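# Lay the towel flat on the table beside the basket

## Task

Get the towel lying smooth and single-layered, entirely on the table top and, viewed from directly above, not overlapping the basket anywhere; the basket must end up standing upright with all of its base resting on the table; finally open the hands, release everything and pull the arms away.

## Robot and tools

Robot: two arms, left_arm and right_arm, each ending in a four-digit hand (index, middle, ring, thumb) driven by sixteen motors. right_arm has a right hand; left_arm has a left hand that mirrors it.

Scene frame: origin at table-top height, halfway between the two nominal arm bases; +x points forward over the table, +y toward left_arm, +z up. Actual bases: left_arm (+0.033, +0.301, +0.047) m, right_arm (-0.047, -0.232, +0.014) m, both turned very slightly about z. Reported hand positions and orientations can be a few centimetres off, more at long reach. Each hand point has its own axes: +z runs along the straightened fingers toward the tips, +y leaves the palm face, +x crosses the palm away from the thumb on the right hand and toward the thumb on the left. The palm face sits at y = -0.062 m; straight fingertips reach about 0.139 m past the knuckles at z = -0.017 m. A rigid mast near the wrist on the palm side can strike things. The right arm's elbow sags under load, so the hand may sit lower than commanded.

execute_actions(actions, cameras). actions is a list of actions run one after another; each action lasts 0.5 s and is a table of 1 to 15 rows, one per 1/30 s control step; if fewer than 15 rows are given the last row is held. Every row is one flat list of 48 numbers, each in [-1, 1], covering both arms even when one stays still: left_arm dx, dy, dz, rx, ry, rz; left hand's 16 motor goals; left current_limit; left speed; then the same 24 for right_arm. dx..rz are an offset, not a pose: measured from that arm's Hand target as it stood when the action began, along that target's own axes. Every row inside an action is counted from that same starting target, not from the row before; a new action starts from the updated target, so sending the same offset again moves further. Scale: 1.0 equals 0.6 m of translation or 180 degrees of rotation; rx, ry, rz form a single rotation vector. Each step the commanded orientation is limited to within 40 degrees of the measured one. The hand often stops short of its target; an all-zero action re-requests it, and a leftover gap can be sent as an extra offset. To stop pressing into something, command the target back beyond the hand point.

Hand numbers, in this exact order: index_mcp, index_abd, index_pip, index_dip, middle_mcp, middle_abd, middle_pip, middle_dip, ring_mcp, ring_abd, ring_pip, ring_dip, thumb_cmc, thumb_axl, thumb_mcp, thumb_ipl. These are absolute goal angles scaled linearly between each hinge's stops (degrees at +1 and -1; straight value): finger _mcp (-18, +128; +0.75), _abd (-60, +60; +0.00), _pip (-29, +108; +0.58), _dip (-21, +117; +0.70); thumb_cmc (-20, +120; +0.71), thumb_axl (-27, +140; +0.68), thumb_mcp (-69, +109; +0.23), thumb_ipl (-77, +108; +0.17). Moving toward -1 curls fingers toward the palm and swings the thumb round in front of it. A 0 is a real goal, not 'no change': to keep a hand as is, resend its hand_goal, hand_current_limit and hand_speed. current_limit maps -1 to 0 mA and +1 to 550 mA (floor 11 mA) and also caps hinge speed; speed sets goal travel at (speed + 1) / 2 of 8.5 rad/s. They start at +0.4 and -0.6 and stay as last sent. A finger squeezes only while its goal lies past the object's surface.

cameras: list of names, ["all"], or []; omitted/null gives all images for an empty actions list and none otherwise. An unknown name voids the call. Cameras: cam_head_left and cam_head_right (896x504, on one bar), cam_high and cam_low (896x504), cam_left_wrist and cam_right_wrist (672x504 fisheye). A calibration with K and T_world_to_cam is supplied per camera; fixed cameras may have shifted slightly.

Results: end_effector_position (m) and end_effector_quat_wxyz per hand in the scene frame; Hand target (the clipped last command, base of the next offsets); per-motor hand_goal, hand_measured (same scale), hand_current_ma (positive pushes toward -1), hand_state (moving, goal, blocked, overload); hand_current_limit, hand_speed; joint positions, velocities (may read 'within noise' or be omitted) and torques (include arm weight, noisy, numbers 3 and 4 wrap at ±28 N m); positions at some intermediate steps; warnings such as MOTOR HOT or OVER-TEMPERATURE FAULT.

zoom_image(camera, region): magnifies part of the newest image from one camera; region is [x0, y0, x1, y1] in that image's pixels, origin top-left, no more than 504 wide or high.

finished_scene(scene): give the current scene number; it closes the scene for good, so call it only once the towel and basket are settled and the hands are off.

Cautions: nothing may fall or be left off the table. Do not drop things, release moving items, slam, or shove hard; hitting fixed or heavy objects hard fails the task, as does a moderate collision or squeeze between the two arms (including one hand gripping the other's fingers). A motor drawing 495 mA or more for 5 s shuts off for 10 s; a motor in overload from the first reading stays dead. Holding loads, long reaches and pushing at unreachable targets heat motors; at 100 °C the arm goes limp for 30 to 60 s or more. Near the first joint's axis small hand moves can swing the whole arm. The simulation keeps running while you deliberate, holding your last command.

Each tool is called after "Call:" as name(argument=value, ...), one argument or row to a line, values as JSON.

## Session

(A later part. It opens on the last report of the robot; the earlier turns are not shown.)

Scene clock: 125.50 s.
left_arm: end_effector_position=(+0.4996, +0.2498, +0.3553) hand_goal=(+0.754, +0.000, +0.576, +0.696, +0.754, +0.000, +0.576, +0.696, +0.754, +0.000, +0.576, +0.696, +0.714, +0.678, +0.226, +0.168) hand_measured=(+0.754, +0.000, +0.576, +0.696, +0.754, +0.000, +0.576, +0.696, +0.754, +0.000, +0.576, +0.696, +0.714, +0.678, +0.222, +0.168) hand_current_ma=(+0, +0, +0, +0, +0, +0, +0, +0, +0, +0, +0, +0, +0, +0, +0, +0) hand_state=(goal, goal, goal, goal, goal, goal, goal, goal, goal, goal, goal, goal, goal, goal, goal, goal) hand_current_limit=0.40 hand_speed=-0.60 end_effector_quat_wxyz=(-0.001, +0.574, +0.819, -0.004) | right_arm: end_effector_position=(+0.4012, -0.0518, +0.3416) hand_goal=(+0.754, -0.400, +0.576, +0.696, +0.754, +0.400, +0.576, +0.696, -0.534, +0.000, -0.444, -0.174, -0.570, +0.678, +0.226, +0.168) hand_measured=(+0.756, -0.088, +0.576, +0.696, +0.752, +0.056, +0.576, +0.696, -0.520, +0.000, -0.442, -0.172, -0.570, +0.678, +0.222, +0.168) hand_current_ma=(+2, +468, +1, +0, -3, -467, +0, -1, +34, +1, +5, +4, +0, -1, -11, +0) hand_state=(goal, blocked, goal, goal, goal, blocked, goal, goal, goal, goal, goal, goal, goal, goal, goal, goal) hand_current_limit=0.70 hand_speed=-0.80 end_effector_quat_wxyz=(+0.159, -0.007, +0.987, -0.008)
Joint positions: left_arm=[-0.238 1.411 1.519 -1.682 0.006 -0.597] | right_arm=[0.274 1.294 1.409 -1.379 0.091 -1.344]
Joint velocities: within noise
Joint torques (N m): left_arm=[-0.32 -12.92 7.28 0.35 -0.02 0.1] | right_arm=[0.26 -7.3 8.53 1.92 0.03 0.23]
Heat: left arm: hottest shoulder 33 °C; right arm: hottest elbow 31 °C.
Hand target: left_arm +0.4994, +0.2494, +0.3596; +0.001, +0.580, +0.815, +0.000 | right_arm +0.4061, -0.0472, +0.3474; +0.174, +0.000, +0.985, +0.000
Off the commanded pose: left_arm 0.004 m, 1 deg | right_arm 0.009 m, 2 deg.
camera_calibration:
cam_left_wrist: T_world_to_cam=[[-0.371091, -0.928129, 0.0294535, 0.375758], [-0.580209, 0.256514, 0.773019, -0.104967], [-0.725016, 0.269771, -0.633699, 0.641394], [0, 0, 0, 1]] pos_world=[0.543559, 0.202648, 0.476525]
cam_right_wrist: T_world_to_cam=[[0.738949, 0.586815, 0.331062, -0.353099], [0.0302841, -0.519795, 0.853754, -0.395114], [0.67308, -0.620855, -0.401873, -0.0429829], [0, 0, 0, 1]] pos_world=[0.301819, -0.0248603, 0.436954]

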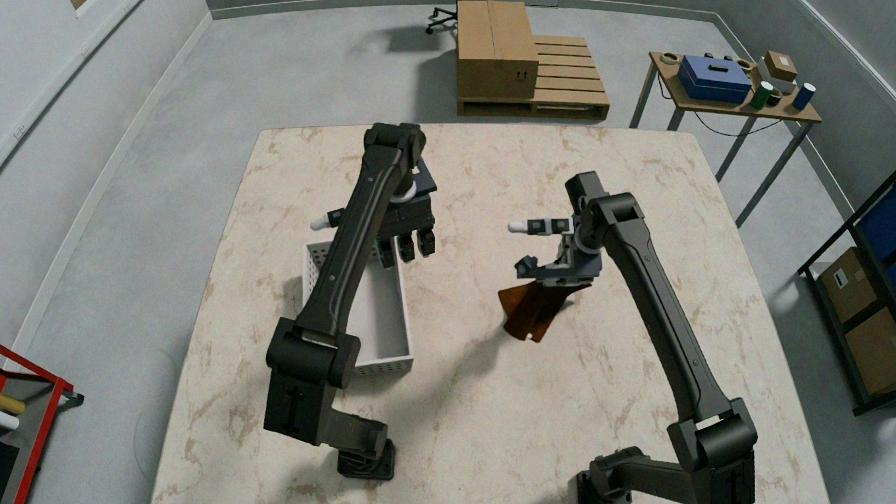

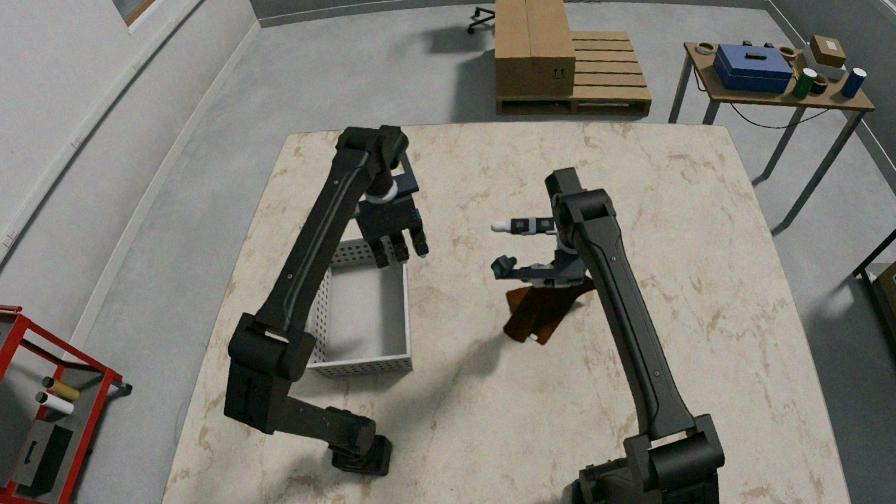

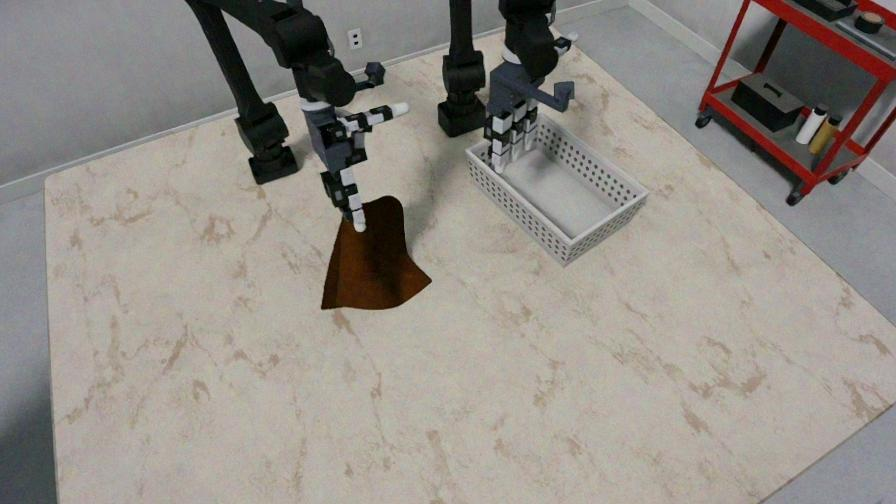

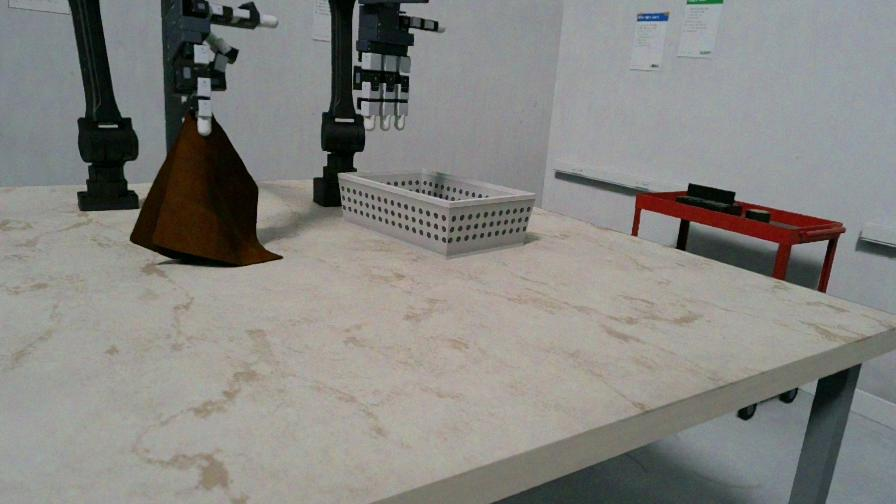

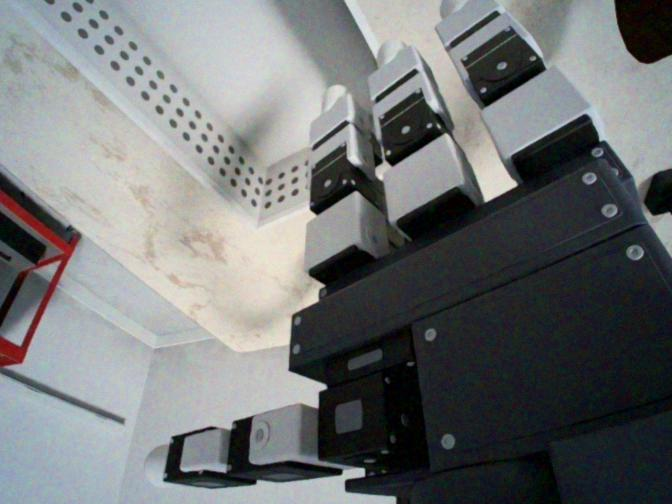

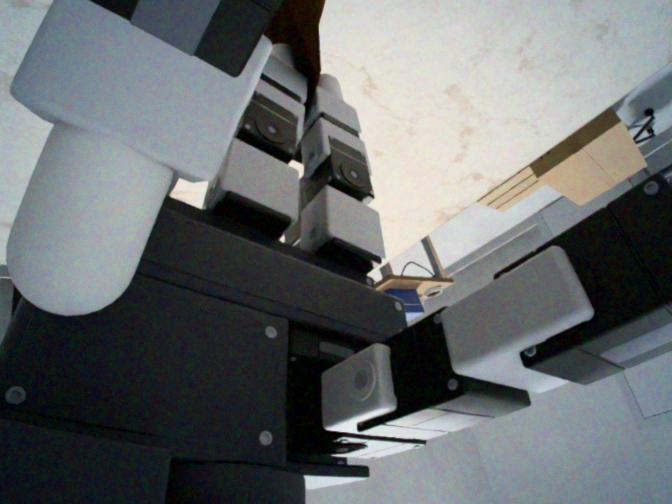

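Call:
execute_actions(
  actions=[
    [[0,0,0,0,0,0,0.754,0,0.576,0.696,0.754,0,0.576,0.696,0.754,0,0.576,0.696,0.714,0.678,0.226,0.168,0.4,-0.6,0.0353,-0.03,0.0581,0,0.0222,0,0.754,-0.4,0.576,0.696,0.754,0.4,0.576,0.696,-0.534,0,-0.444,-0.174,-0.57,0.678,0.226,0.168,0.7,-0.8]],
    [[0,0,0,0,0,0,0.754,0,0.576,0.696,0.754,0,0.576,0.696,0.754,0,0.576,0.696,0.714,0.678,0.226,0.168,0.4,-0.6,0.0312,-0.03,0.0604,0,0.0222,0,0.754,-0.4,0.576,0.696,0.754,0.4,0.576,0.696,-0.534,0,-0.444,-0.174,-0.57,0.678,0.226,0.168,0.7,-0.8]],
  ],
  cameras=["cam_low", "cam_high", "cam_head_left"],
)

Call:
zoom_image(
  camera="cam_low",
  region=[110, 110, 310, 290],
)

Call:
zoom_image(
  camera="cam_high",
  region=[290, 180, 530, 340],
)

Call:
zoom_image(
  camera="cam_head_left",
  region=[470, 210, 640, 370],
)

Scene clock: 140.03 s.
left_arm: end_effector_position=(+0.4996, +0.2498, +0.3553) hand_goal=(+0.754, +0.000, +0.576, +0.696, +0.754, +0.000, +0.576, +0.696, +0.754, +0.000, +0.576, +0.696, +0.714, +0.678, +0.226, +0.168) hand_measured=(+0.754, +0.000, +0.576, +0.696, +0.754, +0.000, +0.576, +0.696, +0.754, +0.000, +0.576, +0.696, +0.714, +0.678, +0.222, +0.168) hand_current_ma=(+0, +0, +0, +0, +0, +0, +0, +0, +0, +0, +0, +0, +0, +0, +0, +0) hand_state=(goal, goal, goal, goal, goal, goal, goal, goal, goal, goal, goal, goal, goal, goal, goal, goal) hand_current_limit=0.40 hand_speed=-0.60 end_effector_quat_wxyz=(-0.001, +0.574, +0.819, -0.004) | right_arm: end_effector_position=(+0.3842, -0.0817, +0.2652) hand_goal=(+0.754, -0.400, +0.576, +0.696, +0.754, +0.400, +0.576, +0.696, -0.534, +0.000, -0.444, -0.174, -0.570, +0.678, +0.226, +0.168) hand_measured=(+0.754, -0.088, +0.576, +0.696, +0.752, +0.056, +0.576, +0.696, -0.520, +0.000, -0.442, -0.172, -0.570, +0.678, +0.222, +0.168) hand_current_ma=(+0, +467, +1, +0, -4, -467, +0, -1, +34, +1, +5, +4, +0, -1, -11, +0) hand_state=(goal, blocked, goal, goal, goal, blocked, goal, goal, goal, goal, goal, goal, goal, goal, goal, goal) hand_current_limit=0.70 hand_speed=-0.80 end_effector_quat_wxyz=(+0.094, +0.001, +0.996, -0.005)
Joint positions: left_arm=[-0.238 1.411 1.519 -1.682 0.006 -0.597] | right_arm=[0.196 1.303 1.243 -1.327 0.042 -1.396]
Joint torques (N m): left_arm=[-0.26 -12.57 7.21 0.23 -0.04 0.07] | right_arm=[-0.67 -6.95 8.54 1.42 -0.23 -0.1]
Heat: left arm: hottest shoulder 33 °C; right arm: hottest shoulder 30 °C.
Hand target: left_arm +0.4994, +0.2494, +0.3596; +0.001, +0.580, +0.815, +0.000 | right_arm +0.3901, -0.0831, +0.2674; +0.105, +0.000, +0.995, +0.000
Off the commanded pose: left_arm 0.004 m, 1 deg | right_arm 0.006 m, 1 deg.
Step readings (end_effector_position of left_arm | right_arm):
0: (+0.4996, +0.2498, +0.3553) | (+0.4012, -0.0518, +0.3416)
1: (+0.4996, +0.2498, +0.3553) | (+0.4012, -0.0518, +0.3416)
2: (+0.4996, +0.2498, +0.3553) | (+0.4009, -0.0513, +0.3393)
4: (+0.4996, +0.2498, +0.3553) | (+0.3987, -0.0509, +0.3317)
8: (+0.4996, +0.2498, +0.3553) | (+0.3913, -0.0577, +0.3080)
15: (+0.4996, +0.2498, +0.3553) | (+0.3931, -0.0668, +0.3028)
16: (+0.4996, +0.2498, +0.3553) | (+0.3936, -0.0674, +0.3029)
17: (+0.4996, +0.2498, +0.3553) | (+0.3928, -0.0666, +0.3013)
19: (+0.4996, +0.2498, +0.3553) | (+0.3906, -0.0657, +0.2955)
23: (+0.4996, +0.2498, +0.3553) | (+0.3835, -0.0758, +0.2736)
30: (+0.4996, +0.2498, +0.3553) | (+0.3854, -0.0852, +0.2651)
Images, in order (width x height): cam_head_left 896x504, cam_high 896x504, cam_low 896x504.

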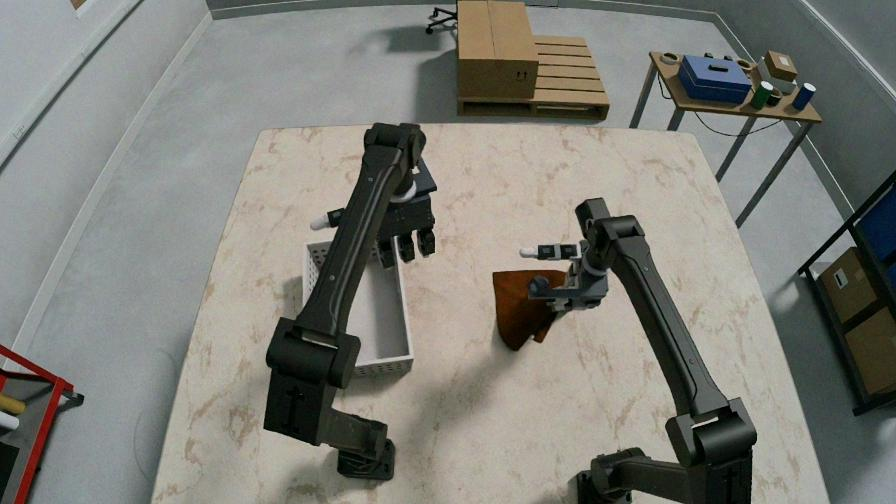

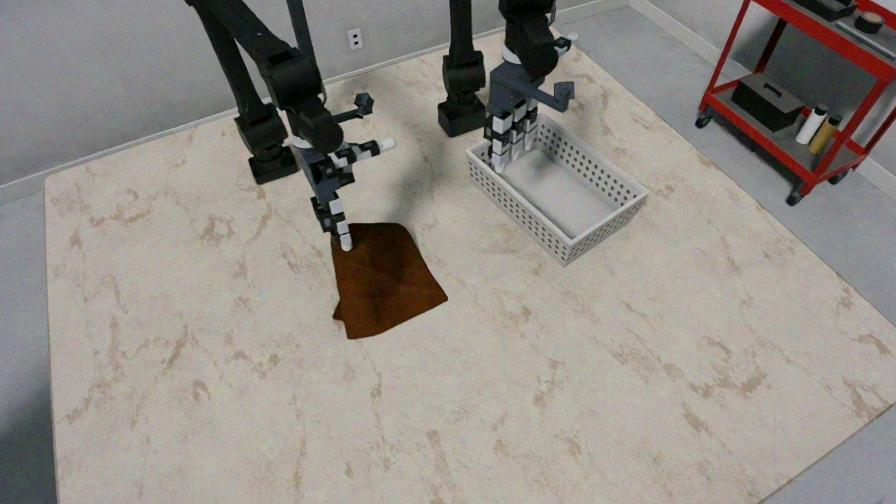

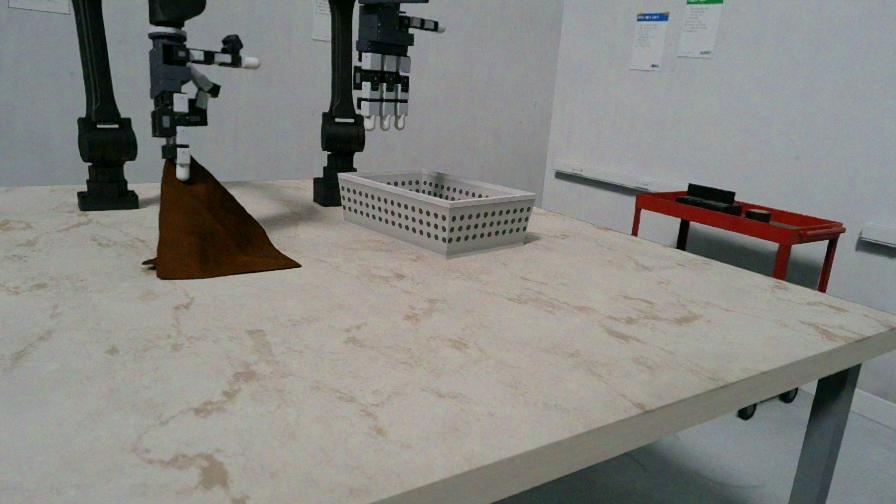

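Scaled by 2.520 from the camera's 896x504 image, which has a finer 1280x720 frame.

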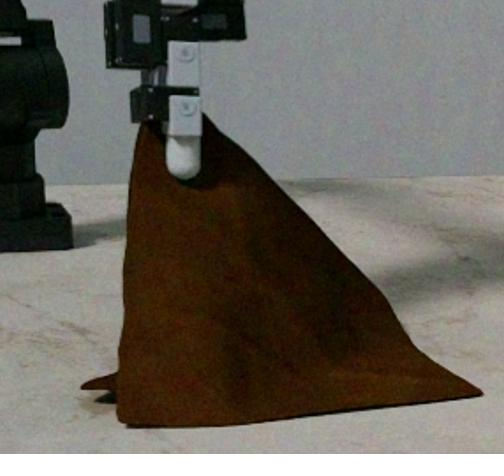

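Scaled by 2.100 from the camera's 896x504 image, which has a finer 1280x720 frame.

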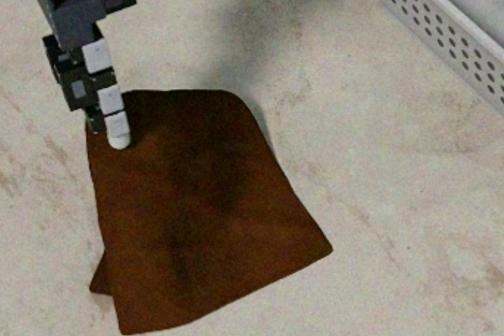

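Scaled by 2.965 from the camera's 896x504 image, which has a finer 1280x720 frame.

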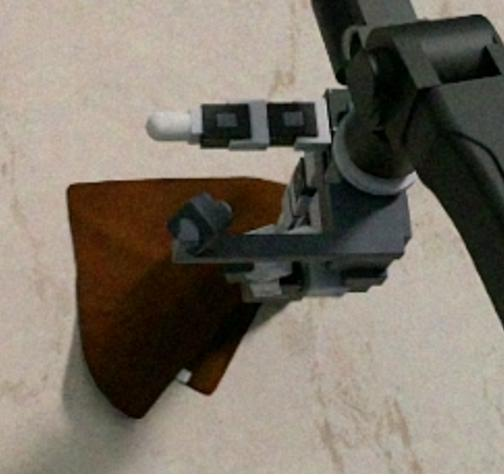

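Call:
execute_actions(
  actions=[
    [[0,0,0,0,0,0,0.754,0,0.576,0.696,0.754,0,0.576,0.696,0.754,0,0.576,0.696,0.714,0.678,0.226,0.168,0.4,-0.6,-0.0385,0,0.0592,0,0,0,0.754,-0.4,0.576,0.696,0.754,0.4,0.576,0.696,-0.534,0,-0.444,-0.174,-0.57,0.678,0.226,0.168,0.7,-0.8]],
    [[0,0,0,0,0,0,0.754,0,0.576,0.696,0.754,0,0.576,0.696,0.754,0,0.576,0.696,0.714,0.678,0.226,0.168,0.4,-0.6,-0.0385,0,0.0592,0,0,0,0.754,-0.4,0.576,0.696,0.754,0.4,0.576,0.696,-0.534,0,-0.444,-0.174,-0.57,0.678,0.226,0.168,0.7,-0.8]],
  ],
  cameras=["cam_low", "cam_high", "cam_head_left"],
)

Call:
zoom_image(
  camera="cam_low",
  region=[110, 110, 310, 290],
)

Call:
zoom_image(
  camera="cam_high",
  region=[290, 180, 530, 340],
)

Call:
zoom_image(
  camera="cam_head_left",
  region=[470, 210, 640, 370],
)

Scene clock: 144.70 s.
left_arm: end_effector_position=(+0.4996, +0.2498, +0.3553) hand_goal=(+0.754, +0.000, +0.576, +0.696, +0.754, +0.000, +0.576, +0.696, +0.754, +0.000, +0.576, +0.696, +0.714, +0.678, +0.226, +0.168) hand_measured=(+0.754, +0.000, +0.576, +0.696, +0.754, +0.000, +0.576, +0.696, +0.754, +0.000, +0.576, +0.696, +0.714, +0.678, +0.222, +0.168) hand_current_ma=(+0, +0, +0, +0, +0, +0, +0, +0, +0, +0, +0, +0, +0, +0, +0, +0) hand_state=(goal, goal, goal, goal, goal, goal, goal, goal, goal, goal, goal, goal, goal, goal, goal, goal) hand_current_limit=0.40 hand_speed=-0.60 end_effector_quat_wxyz=(-0.001, +0.574, +0.819, -0.004) | right_arm: end_effector_position=(+0.4401, -0.0863, +0.1957) hand_goal=(+0.754, -0.400, +0.576, +0.696, +0.754, +0.400, +0.576, +0.696, -0.534, +0.000, -0.444, -0.174, -0.570, +0.678, +0.226, +0.168) hand_measured=(+0.754, -0.088, +0.576, +0.696, +0.752, +0.056, +0.576, +0.696, -0.520, +0.000, -0.442, -0.172, -0.570, +0.678, +0.222, +0.168) hand_current_ma=(+1, +467, +1, +0, -4, -467, +0, -1, +34, +1, +5, +4, +0, -1, -11, +0) hand_state=(goal, blocked, goal, goal, goal, blocked, goal, goal, goal, goal, goal, goal, goal, goal, goal, goal) hand_current_limit=0.70 hand_speed=-0.80 end_effector_quat_wxyz=(+0.084, +0.005, +0.996, -0.008)
Joint positions: left_arm=[-0.238 1.411 1.519 -1.682 0.006 -0.597] | right_arm=[0.165 1.483 1.243 -1.168 0.041 -1.418]
Joint torques (N m): left_arm=[-0.32 -12.86 7.24 0.23 -0.02 0.09] | right_arm=[-0.32 -9.05 9.42 1.32 -0.33 -0.11]
Heat: left arm: hottest shoulder 33 °C; right arm: hottest shoulder 30 °C.
Hand target: left_arm +0.4994, +0.2494, +0.3596; +0.001, +0.580, +0.815, +0.000 | right_arm +0.4501, -0.0831, +0.2075; +0.105, +0.000, +0.995, +0.000
Off the commanded pose: left_arm 0.004 m, 1 deg | right_arm 0.016 m, 3 deg.
Step readings (end_effector_position of left_arm | right_arm):
0: (+0.4996, +0.2498, +0.3553) | (+0.3840, -0.0810, +0.2652)
1: (+0.4996, +0.2498, +0.3553) | (+0.3845, -0.0809, +0.2646)
2: (+0.4996, +0.2498, +0.3553) | (+0.3859, -0.0813, +0.2643)
4: (+0.4996, +0.2498, +0.3553) | (+0.3930, -0.0800, +0.2618)
8: (+0.4996, +0.2498, +0.3553) | (+0.4076, -0.0809, +0.2459)
15: (+0.4996, +0.2498, +0.3553) | (+0.4152, -0.0855, +0.2323)
16: (+0.4996, +0.2498, +0.3553) | (+0.4154, -0.0855, +0.2324)
17: (+0.4996, +0.2498, +0.3553) | (+0.4164, -0.0850, +0.2329)
19: (+0.4996, +0.2498, +0.3553) | (+0.4229, -0.0839, +0.2299)
23: (+0.4996, +0.2498, +0.3553) | (+0.4348, -0.0834, +0.2118)
30: (+0.4996, +0.2498, +0.3553) | (+0.4403, -0.0864, +0.1957)
Images, in order (width x height): cam_head_left 896x504, cam_high 896x504, cam_low 896x504.

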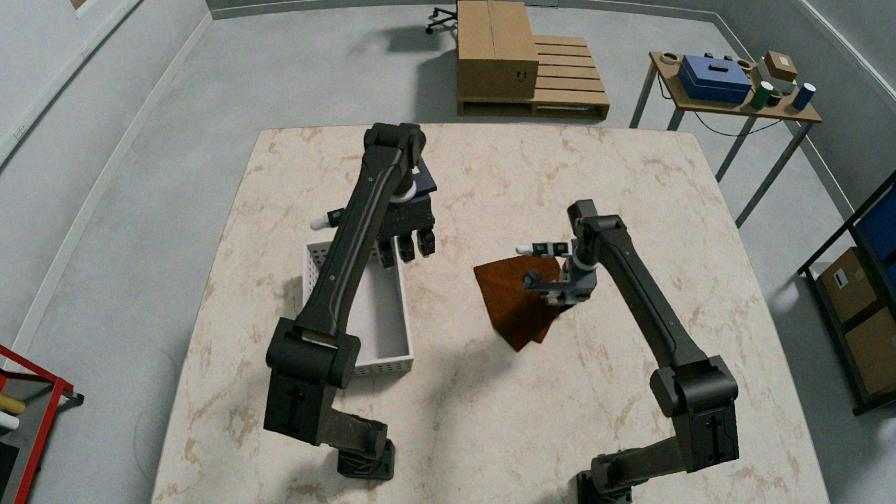

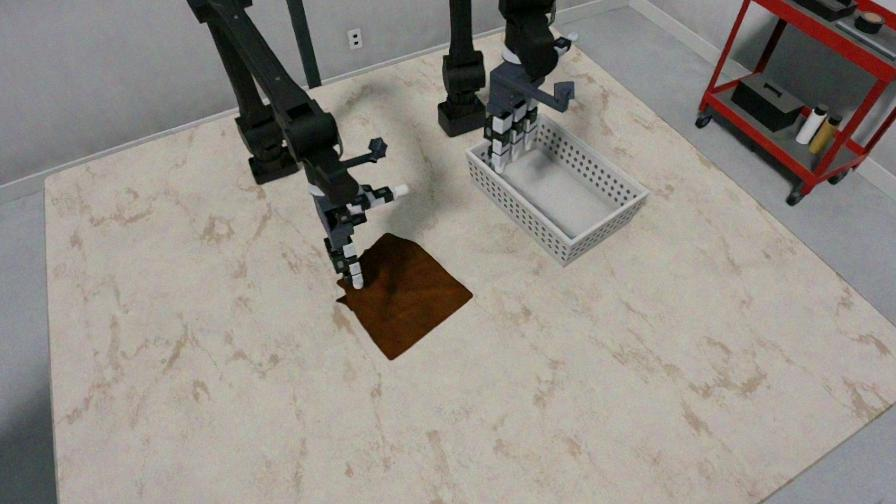

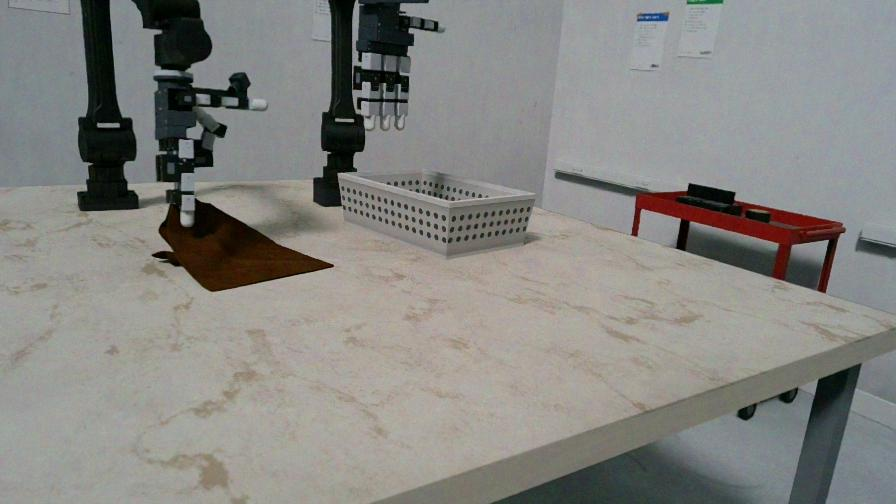

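Scaled by 2.520 from the camera's 896x504 image, which has a finer 1280x720 frame.

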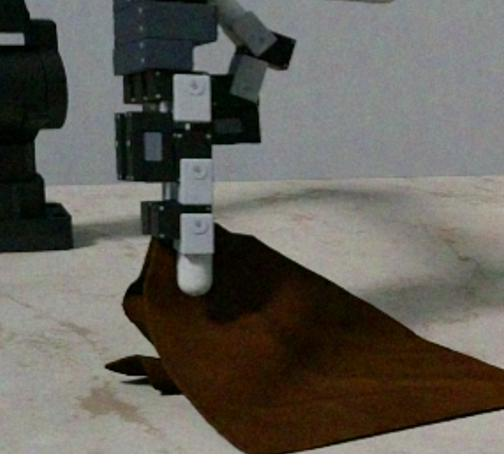

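Scaled by 2.100 from the camera's 896x504 image, which has a finer 1280x720 frame.

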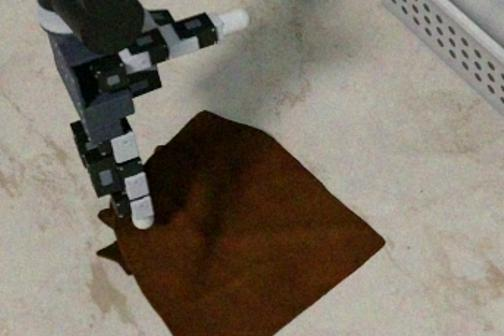

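Scaled by 2.965 from the camera's 896x504 image, which has a finer 1280x720 frame.

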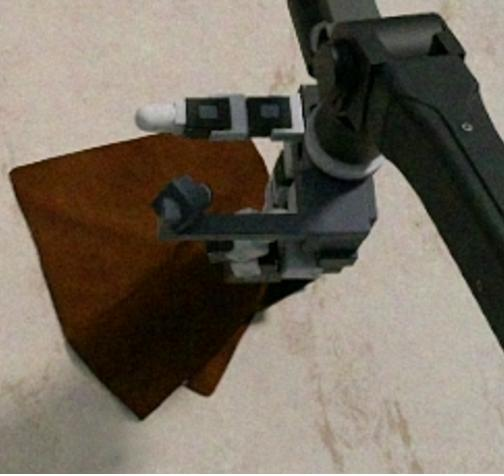

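Call:
execute_actions(
  actions=[
    [[0,0,0,0,0,0,0.754,0,0.576,0.696,0.754,0,0.576,0.696,0.754,0,0.576,0.696,0.714,0.678,0.226,0.168,0.4,-0.6,-0.0783,0.0238,0.0166,0,0,0,0.754,-0.4,0.576,0.696,0.754,0.4,0.576,0.696,-0.534,0,-0.444,-0.174,-0.57,0.678,0.226,0.168,0.7,-0.8]],
    [[0,0,0,0,0,0,0.754,0,0.576,0.696,0.754,0,0.576,0.696,0.754,0,0.576,0.696,0.714,0.678,0.226,0.168,0.4,-0.6,-0.0783,0.0238,0.0166,0,0,0,0.754,-0.4,0.576,0.696,0.754,0.4,0.576,0.696,-0.534,0,-0.444,-0.174,-0.57,0.678,0.226,0.168,0.7,-0.8]],
  ],
  cameras=["cam_low", "cam_high", "cam_head_left"],
)

Call:
zoom_image(
  camera="cam_low",
  region=[130, 150, 390, 310],
)

Call:
zoom_image(
  camera="cam_high",
  region=[290, 200, 530, 380],
)

Call:
zoom_image(
  camera="cam_head_left",
  region=[450, 210, 640, 370],
)

Scene clock: 147.47 s.
left_arm: end_effector_position=(+0.4996, +0.2498, +0.3553) hand_goal=(+0.754, +0.000, +0.576, +0.696, +0.754, +0.000, +0.576, +0.696, +0.754, +0.000, +0.576, +0.696, +0.714, +0.678, +0.226, +0.168) hand_measured=(+0.754, +0.000, +0.576, +0.696, +0.754, +0.000, +0.576, +0.696, +0.754, +0.000, +0.576, +0.696, +0.714, +0.678, +0.222, +0.168) hand_current_ma=(+0, +0, +0, +0, +0, +0, +0, +0, +0, +0, +0, +0, +0, +0, +0, +0) hand_state=(goal, goal, goal, goal, goal, goal, goal, goal, goal, goal, goal, goal, goal, goal, goal, goal) hand_current_limit=0.40 hand_speed=-0.60 end_effector_quat_wxyz=(-0.001, +0.574, +0.819, -0.004) | right_arm: end_effector_position=(+0.5238, -0.0674, +0.1792) hand_goal=(+0.754, -0.400, +0.576, +0.696, +0.754, +0.400, +0.576, +0.696, -0.534, +0.000, -0.444, -0.174, -0.570, +0.678, +0.226, +0.168) hand_measured=(+0.754, -0.088, +0.576, +0.696, +0.750, +0.056, +0.576, +0.696, -0.520, +0.000, -0.442, -0.172, -0.570, +0.678, +0.222, +0.168) hand_current_ma=(+1, +467, +1, +0, -5, -467, +0, -1, +34, +1, +5, +4, -1, -1, -11, +0) hand_state=(goal, blocked, goal, goal, goal, blocked, goal, goal, goal, goal, goal, goal, goal, goal, goal, goal) hand_current_limit=0.70 hand_speed=-0.80 end_effector_quat_wxyz=(+0.076, -0.001, +0.997, -0.008)
Joint positions: left_arm=[-0.238 1.411 1.519 -1.682 0.006 -0.597] | right_arm=[0.176 1.721 1.49 -1.192 0.039 -1.418]
Joint torques (N m): left_arm=[-0.44 -12.63 7.28 0.29 0 0.06] | right_arm=[0.73 -11.34 13.64 0.02 -0.14 0.15]
Heat: left arm: hottest shoulder 33 °C; right arm: hottest shoulder 30 °C.
Hand target: left_arm +0.4994, +0.2494, +0.3596; +0.001, +0.580, +0.815, +0.000 | right_arm +0.5462, -0.0546, +0.2076; +0.105, +0.000, +0.995, +0.000
Off the commanded pose: left_arm 0.004 m, 1 deg | right_arm 0.038 m, 3 deg.
Step readings (end_effector_position of left_arm | right_arm):
0: (+0.4996, +0.2498, +0.3553) | (+0.4401, -0.0863, +0.1957)
1: (+0.4996, +0.2498, +0.3553) | (+0.4402, -0.0863, +0.1949)
2: (+0.4996, +0.2498, +0.3553) | (+0.4402, -0.0861, +0.1943)
4: (+0.4996, +0.2498, +0.3553) | (+0.4457, -0.0853, +0.1915)
8: (+0.4996, +0.2498, +0.3553) | (+0.4636, -0.0826, +0.1793)
15: (+0.4996, +0.2498, +0.3553) | (+0.4693, -0.0793, +0.1710)
16: (+0.4996, +0.2498, +0.3553) | (+0.4703, -0.0791, +0.1723)
17: (+0.4996, +0.2498, +0.3553) | (+0.4725, -0.0780, +0.1739)
19: (+0.4996, +0.2498, +0.3553) | (+0.4851, -0.0760, +0.1784)
23: (+0.4996, +0.2498, +0.3553) | (+0.5152, -0.0696, +0.1840)
30: (+0.4996, +0.2498, +0.3553) | (+0.5233, -0.0677, +0.1768)
Images, in order (width x height): cam_head_left 896x504, cam_high 896x504, cam_low 896x504.

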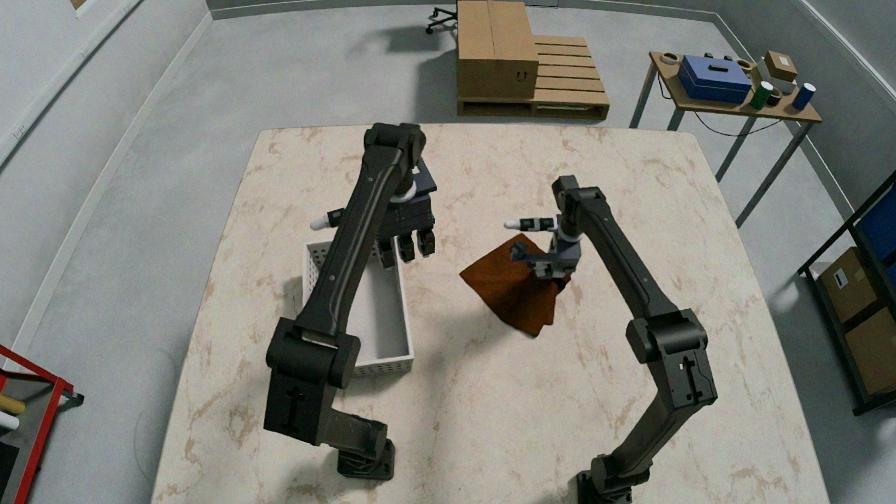

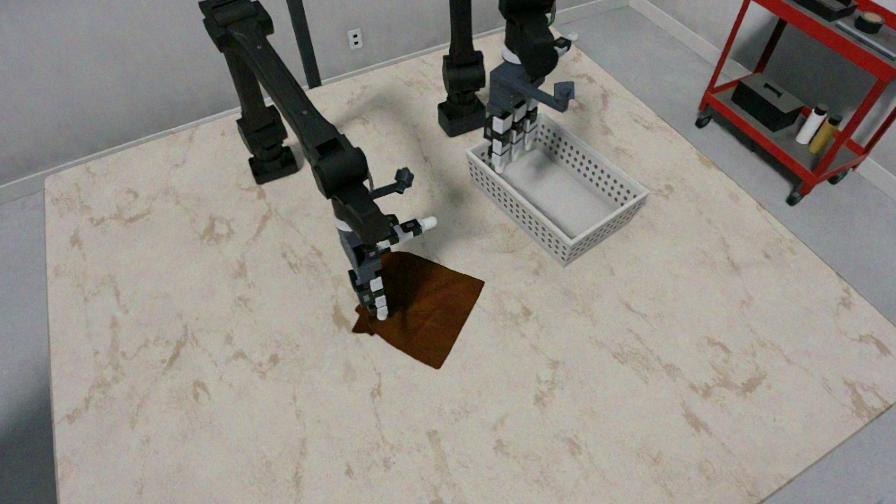

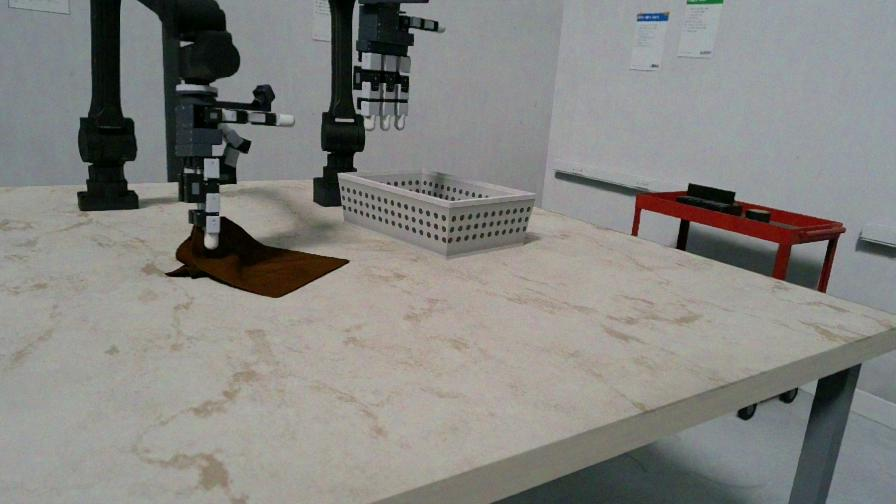

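Scaled by 1.938 from the camera's 896x504 image, which has a finer 1280x720 frame.

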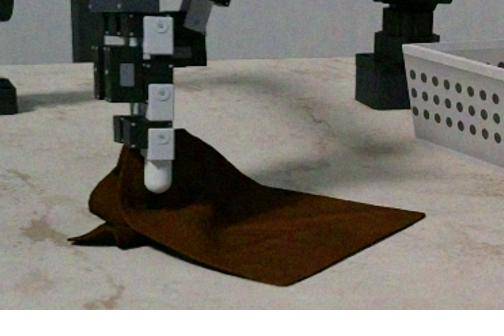

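Scaled by 2.100 from the camera's 896x504 image, which has a finer 1280x720 frame.

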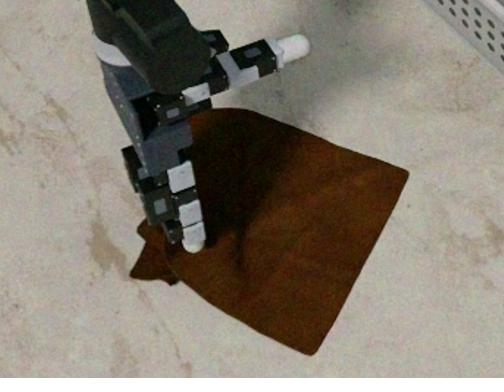

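Scaled by 2.653 from the camera's 896x504 image, which has a finer 1280x720 frame.

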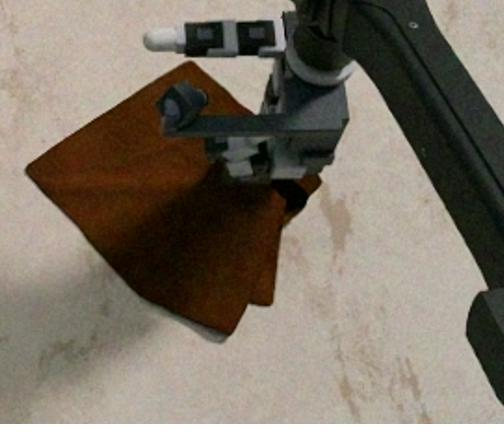

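Call:
execute_actions(
  actions=[
    [[0,0,0,0,0,0,0.754,0,0.576,0.696,0.754,0,0.576,0.696,0.754,0,0.576,0.696,0.714,0.678,0.226,0.168,0.4,-0.6,0.0139,0,0.0652,0,0,0,0.754,-0.4,0.576,0.696,0.754,0.4,0.576,0.696,-0.534,0,-0.444,-0.174,-0.57,0.678,0.226,0.168,0.7,-0.8]],
    [[0,0,0,0,0,0,0.754,0,0.576,0.696,0.754,0,0.576,0.696,0.754,0,0.576,0.696,0.714,0.678,0.226,0.168,0.4,-0.6,0,0,0,0,0,0,0.754,0.1,0.576,0.696,0.754,-0.1,0.576,0.696,-0.534,0,-0.444,-0.174,-0.57,0.678,0.226,0.168,0.5,-0.8]],
    [[0,0,0,0,0,0,0.754,0,0.576,0.696,0.754,0,0.576,0.696,0.754,0,0.576,0.696,0.714,0.678,0.226,0.168,0.4,-0.6,0,0,0,0,0,0,0.754,0.1,0.576,0.696,0.754,-0.1,0.576,0.696,-0.534,0,-0.444,-0.174,-0.57,0.678,0.226,0.168,0.5,-0.8]],
  ],
  cameras=["cam_low", "cam_high", "cam_head_left"],
)

Call:
zoom_image(
  camera="cam_low",
  region=[130, 150, 390, 310],
)

Call:
zoom_image(
  camera="cam_high",
  region=[290, 200, 530, 380],
)

Call:
zoom_image(
  camera="cam_head_left",
  region=[450, 210, 640, 370],
)

Scene clock: 151.00 s.
left_arm: end_effector_position=(+0.4996, +0.2498, +0.3553) hand_goal=(+0.754, +0.000, +0.576, +0.696, +0.754, +0.000, +0.576, +0.696, +0.754, +0.000, +0.576, +0.696, +0.714, +0.678, +0.226, +0.168) hand_measured=(+0.754, +0.000, +0.576, +0.696, +0.754, +0.000, +0.576, +0.696, +0.754, +0.000, +0.576, +0.696, +0.714, +0.678, +0.222, +0.168) hand_current_ma=(+0, +0, +0, +0, +0, +0, +0, +0, +0, +0, +0, +0, +0, +0, +0, +0) hand_state=(goal, goal, goal, goal, goal, goal, goal, goal, goal, goal, goal, goal, goal, goal, goal, goal) hand_current_limit=0.40 hand_speed=-0.60 end_effector_quat_wxyz=(-0.001, +0.574, +0.819, -0.004) | right_arm: end_effector_position=(+0.5414, -0.0648, +0.1713) hand_goal=(+0.754, +0.100, +0.576, +0.696, +0.754, -0.100, +0.576, +0.696, -0.534, +0.000, -0.444, -0.174, -0.570, +0.678, +0.226, +0.168) hand_measured=(+0.754, +0.096, +0.576, +0.696, +0.754, -0.090, +0.576, +0.696, -0.520, +0.000, -0.442, -0.172, -0.570, +0.678, +0.222, +0.168) hand_current_ma=(+1, -7, +1, +0, +1, +16, +0, -1, +34, +1, +5, +4, -1, -1, -11, +0) hand_state=(goal, goal, goal, goal, goal, goal, goal, goal, goal, goal, goal, goal, goal, goal, goal, goal) hand_current_limit=0.50 hand_speed=-0.80 end_effector_quat_wxyz=(+0.100, +0.000, +0.995, -0.005)
Joint positions: left_arm=[-0.238 1.411 1.519 -1.682 0.006 -0.597] | right_arm=[0.176 1.744 1.49 -1.122 0.041 -1.418]
Joint torques (N m): left_arm=[-0.62 -12.92 7.24 0.27 0 0.08] | right_arm=[0.67 -11.28 8.39 1.33 -0.14 0.16]
Heat: left arm: hottest shoulder 33 °C; right arm: hottest elbow 31 °C.
Hand target: left_arm +0.4994, +0.2494, +0.3596; +0.001, +0.580, +0.815, +0.000 | right_arm +0.5462, -0.0546, +0.1676; +0.105, +0.000, +0.995, +0.000
Off the commanded pose: left_arm 0.004 m, 1 deg | right_arm 0.012 m, 1 deg.
Step readings (end_effector_position of left_arm | right_arm):
0: (+0.4996, +0.2498, +0.3553) | (+0.5238, -0.0674, +0.1792)
1: (+0.4996, +0.2498, +0.3553) | (+0.5238, -0.0674, +0.1792)
2: (+0.4996, +0.2498, +0.3553) | (+0.5242, -0.0673, +0.1784)
4: (+0.4996, +0.2498, +0.3553) | (+0.5276, -0.0667, +0.1777)
8: (+0.4996, +0.2498, +0.3553) | (+0.5364, -0.0654, +0.1742)
15: (+0.4996, +0.2498, +0.3553) | (+0.5392, -0.0640, +0.1707)
16: (+0.4996, +0.2498, +0.3553) | (+0.5392, -0.0640, +0.1707)
17: (+0.4996, +0.2498, +0.3553) | (+0.5390, -0.0631, +0.1707)
19: (+0.4996, +0.2498, +0.3553) | (+0.5394, -0.0633, +0.1708)
23: (+0.4996, +0.2498, +0.3553) | (+0.5398, -0.0632, +0.1709)
30: (+0.4996, +0.2498, +0.3553) | (+0.5414, -0.0648, +0.1713)
31: (+0.4996, +0.2498, +0.3553) | (+0.5411, -0.0639, +0.1713)
32: (+0.4996, +0.2498, +0.3553) | (+0.5411, -0.0639, +0.1713)
34: (+0.4996, +0.2498, +0.3553) | (+0.5411, -0.0639, +0.1713)
38: (+0.4996, +0.2498, +0.3553) | (+0.5414, -0.0648, +0.1713)
45: (+0.4996, +0.2498, +0.3553) | (+0.5414, -0.0648, +0.1713)
Images, in order (width x height): cam_head_left 896x504, cam_high 896x504, cam_low 896x504.

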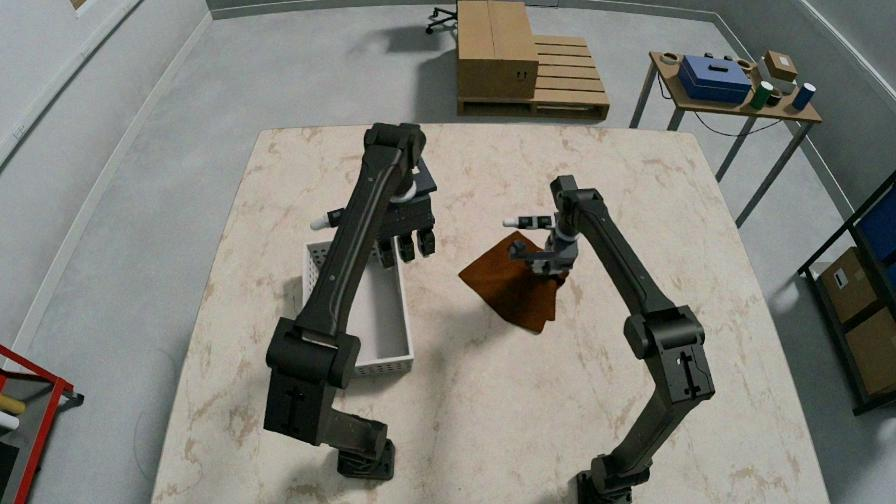

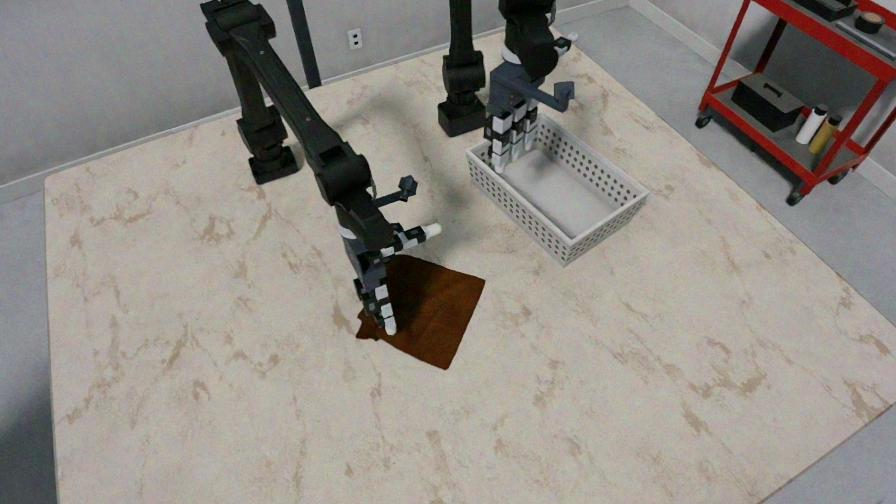

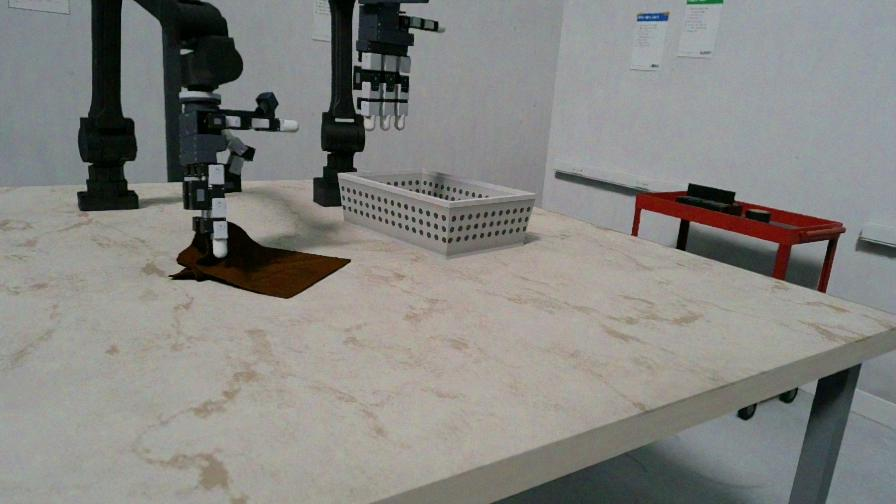

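Scaled by 1.938 from the camera's 896x504 image, which has a finer 1280x720 frame.

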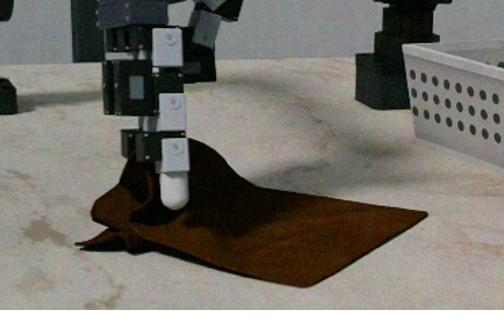

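Scaled by 2.100 from the camera's 896x504 image, which has a finer 1280x720 frame.

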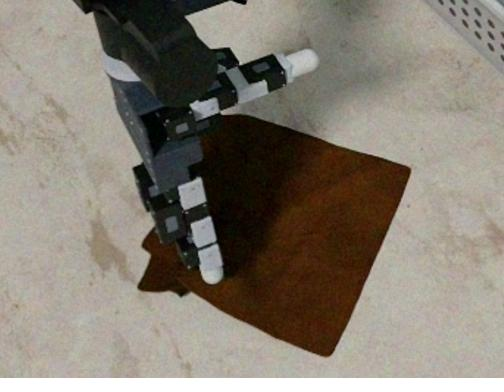

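Scaled by 2.653 from the camera's 896x504 image, which has a finer 1280x720 frame.

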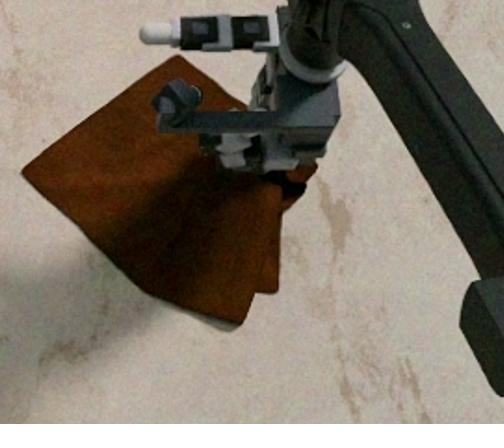

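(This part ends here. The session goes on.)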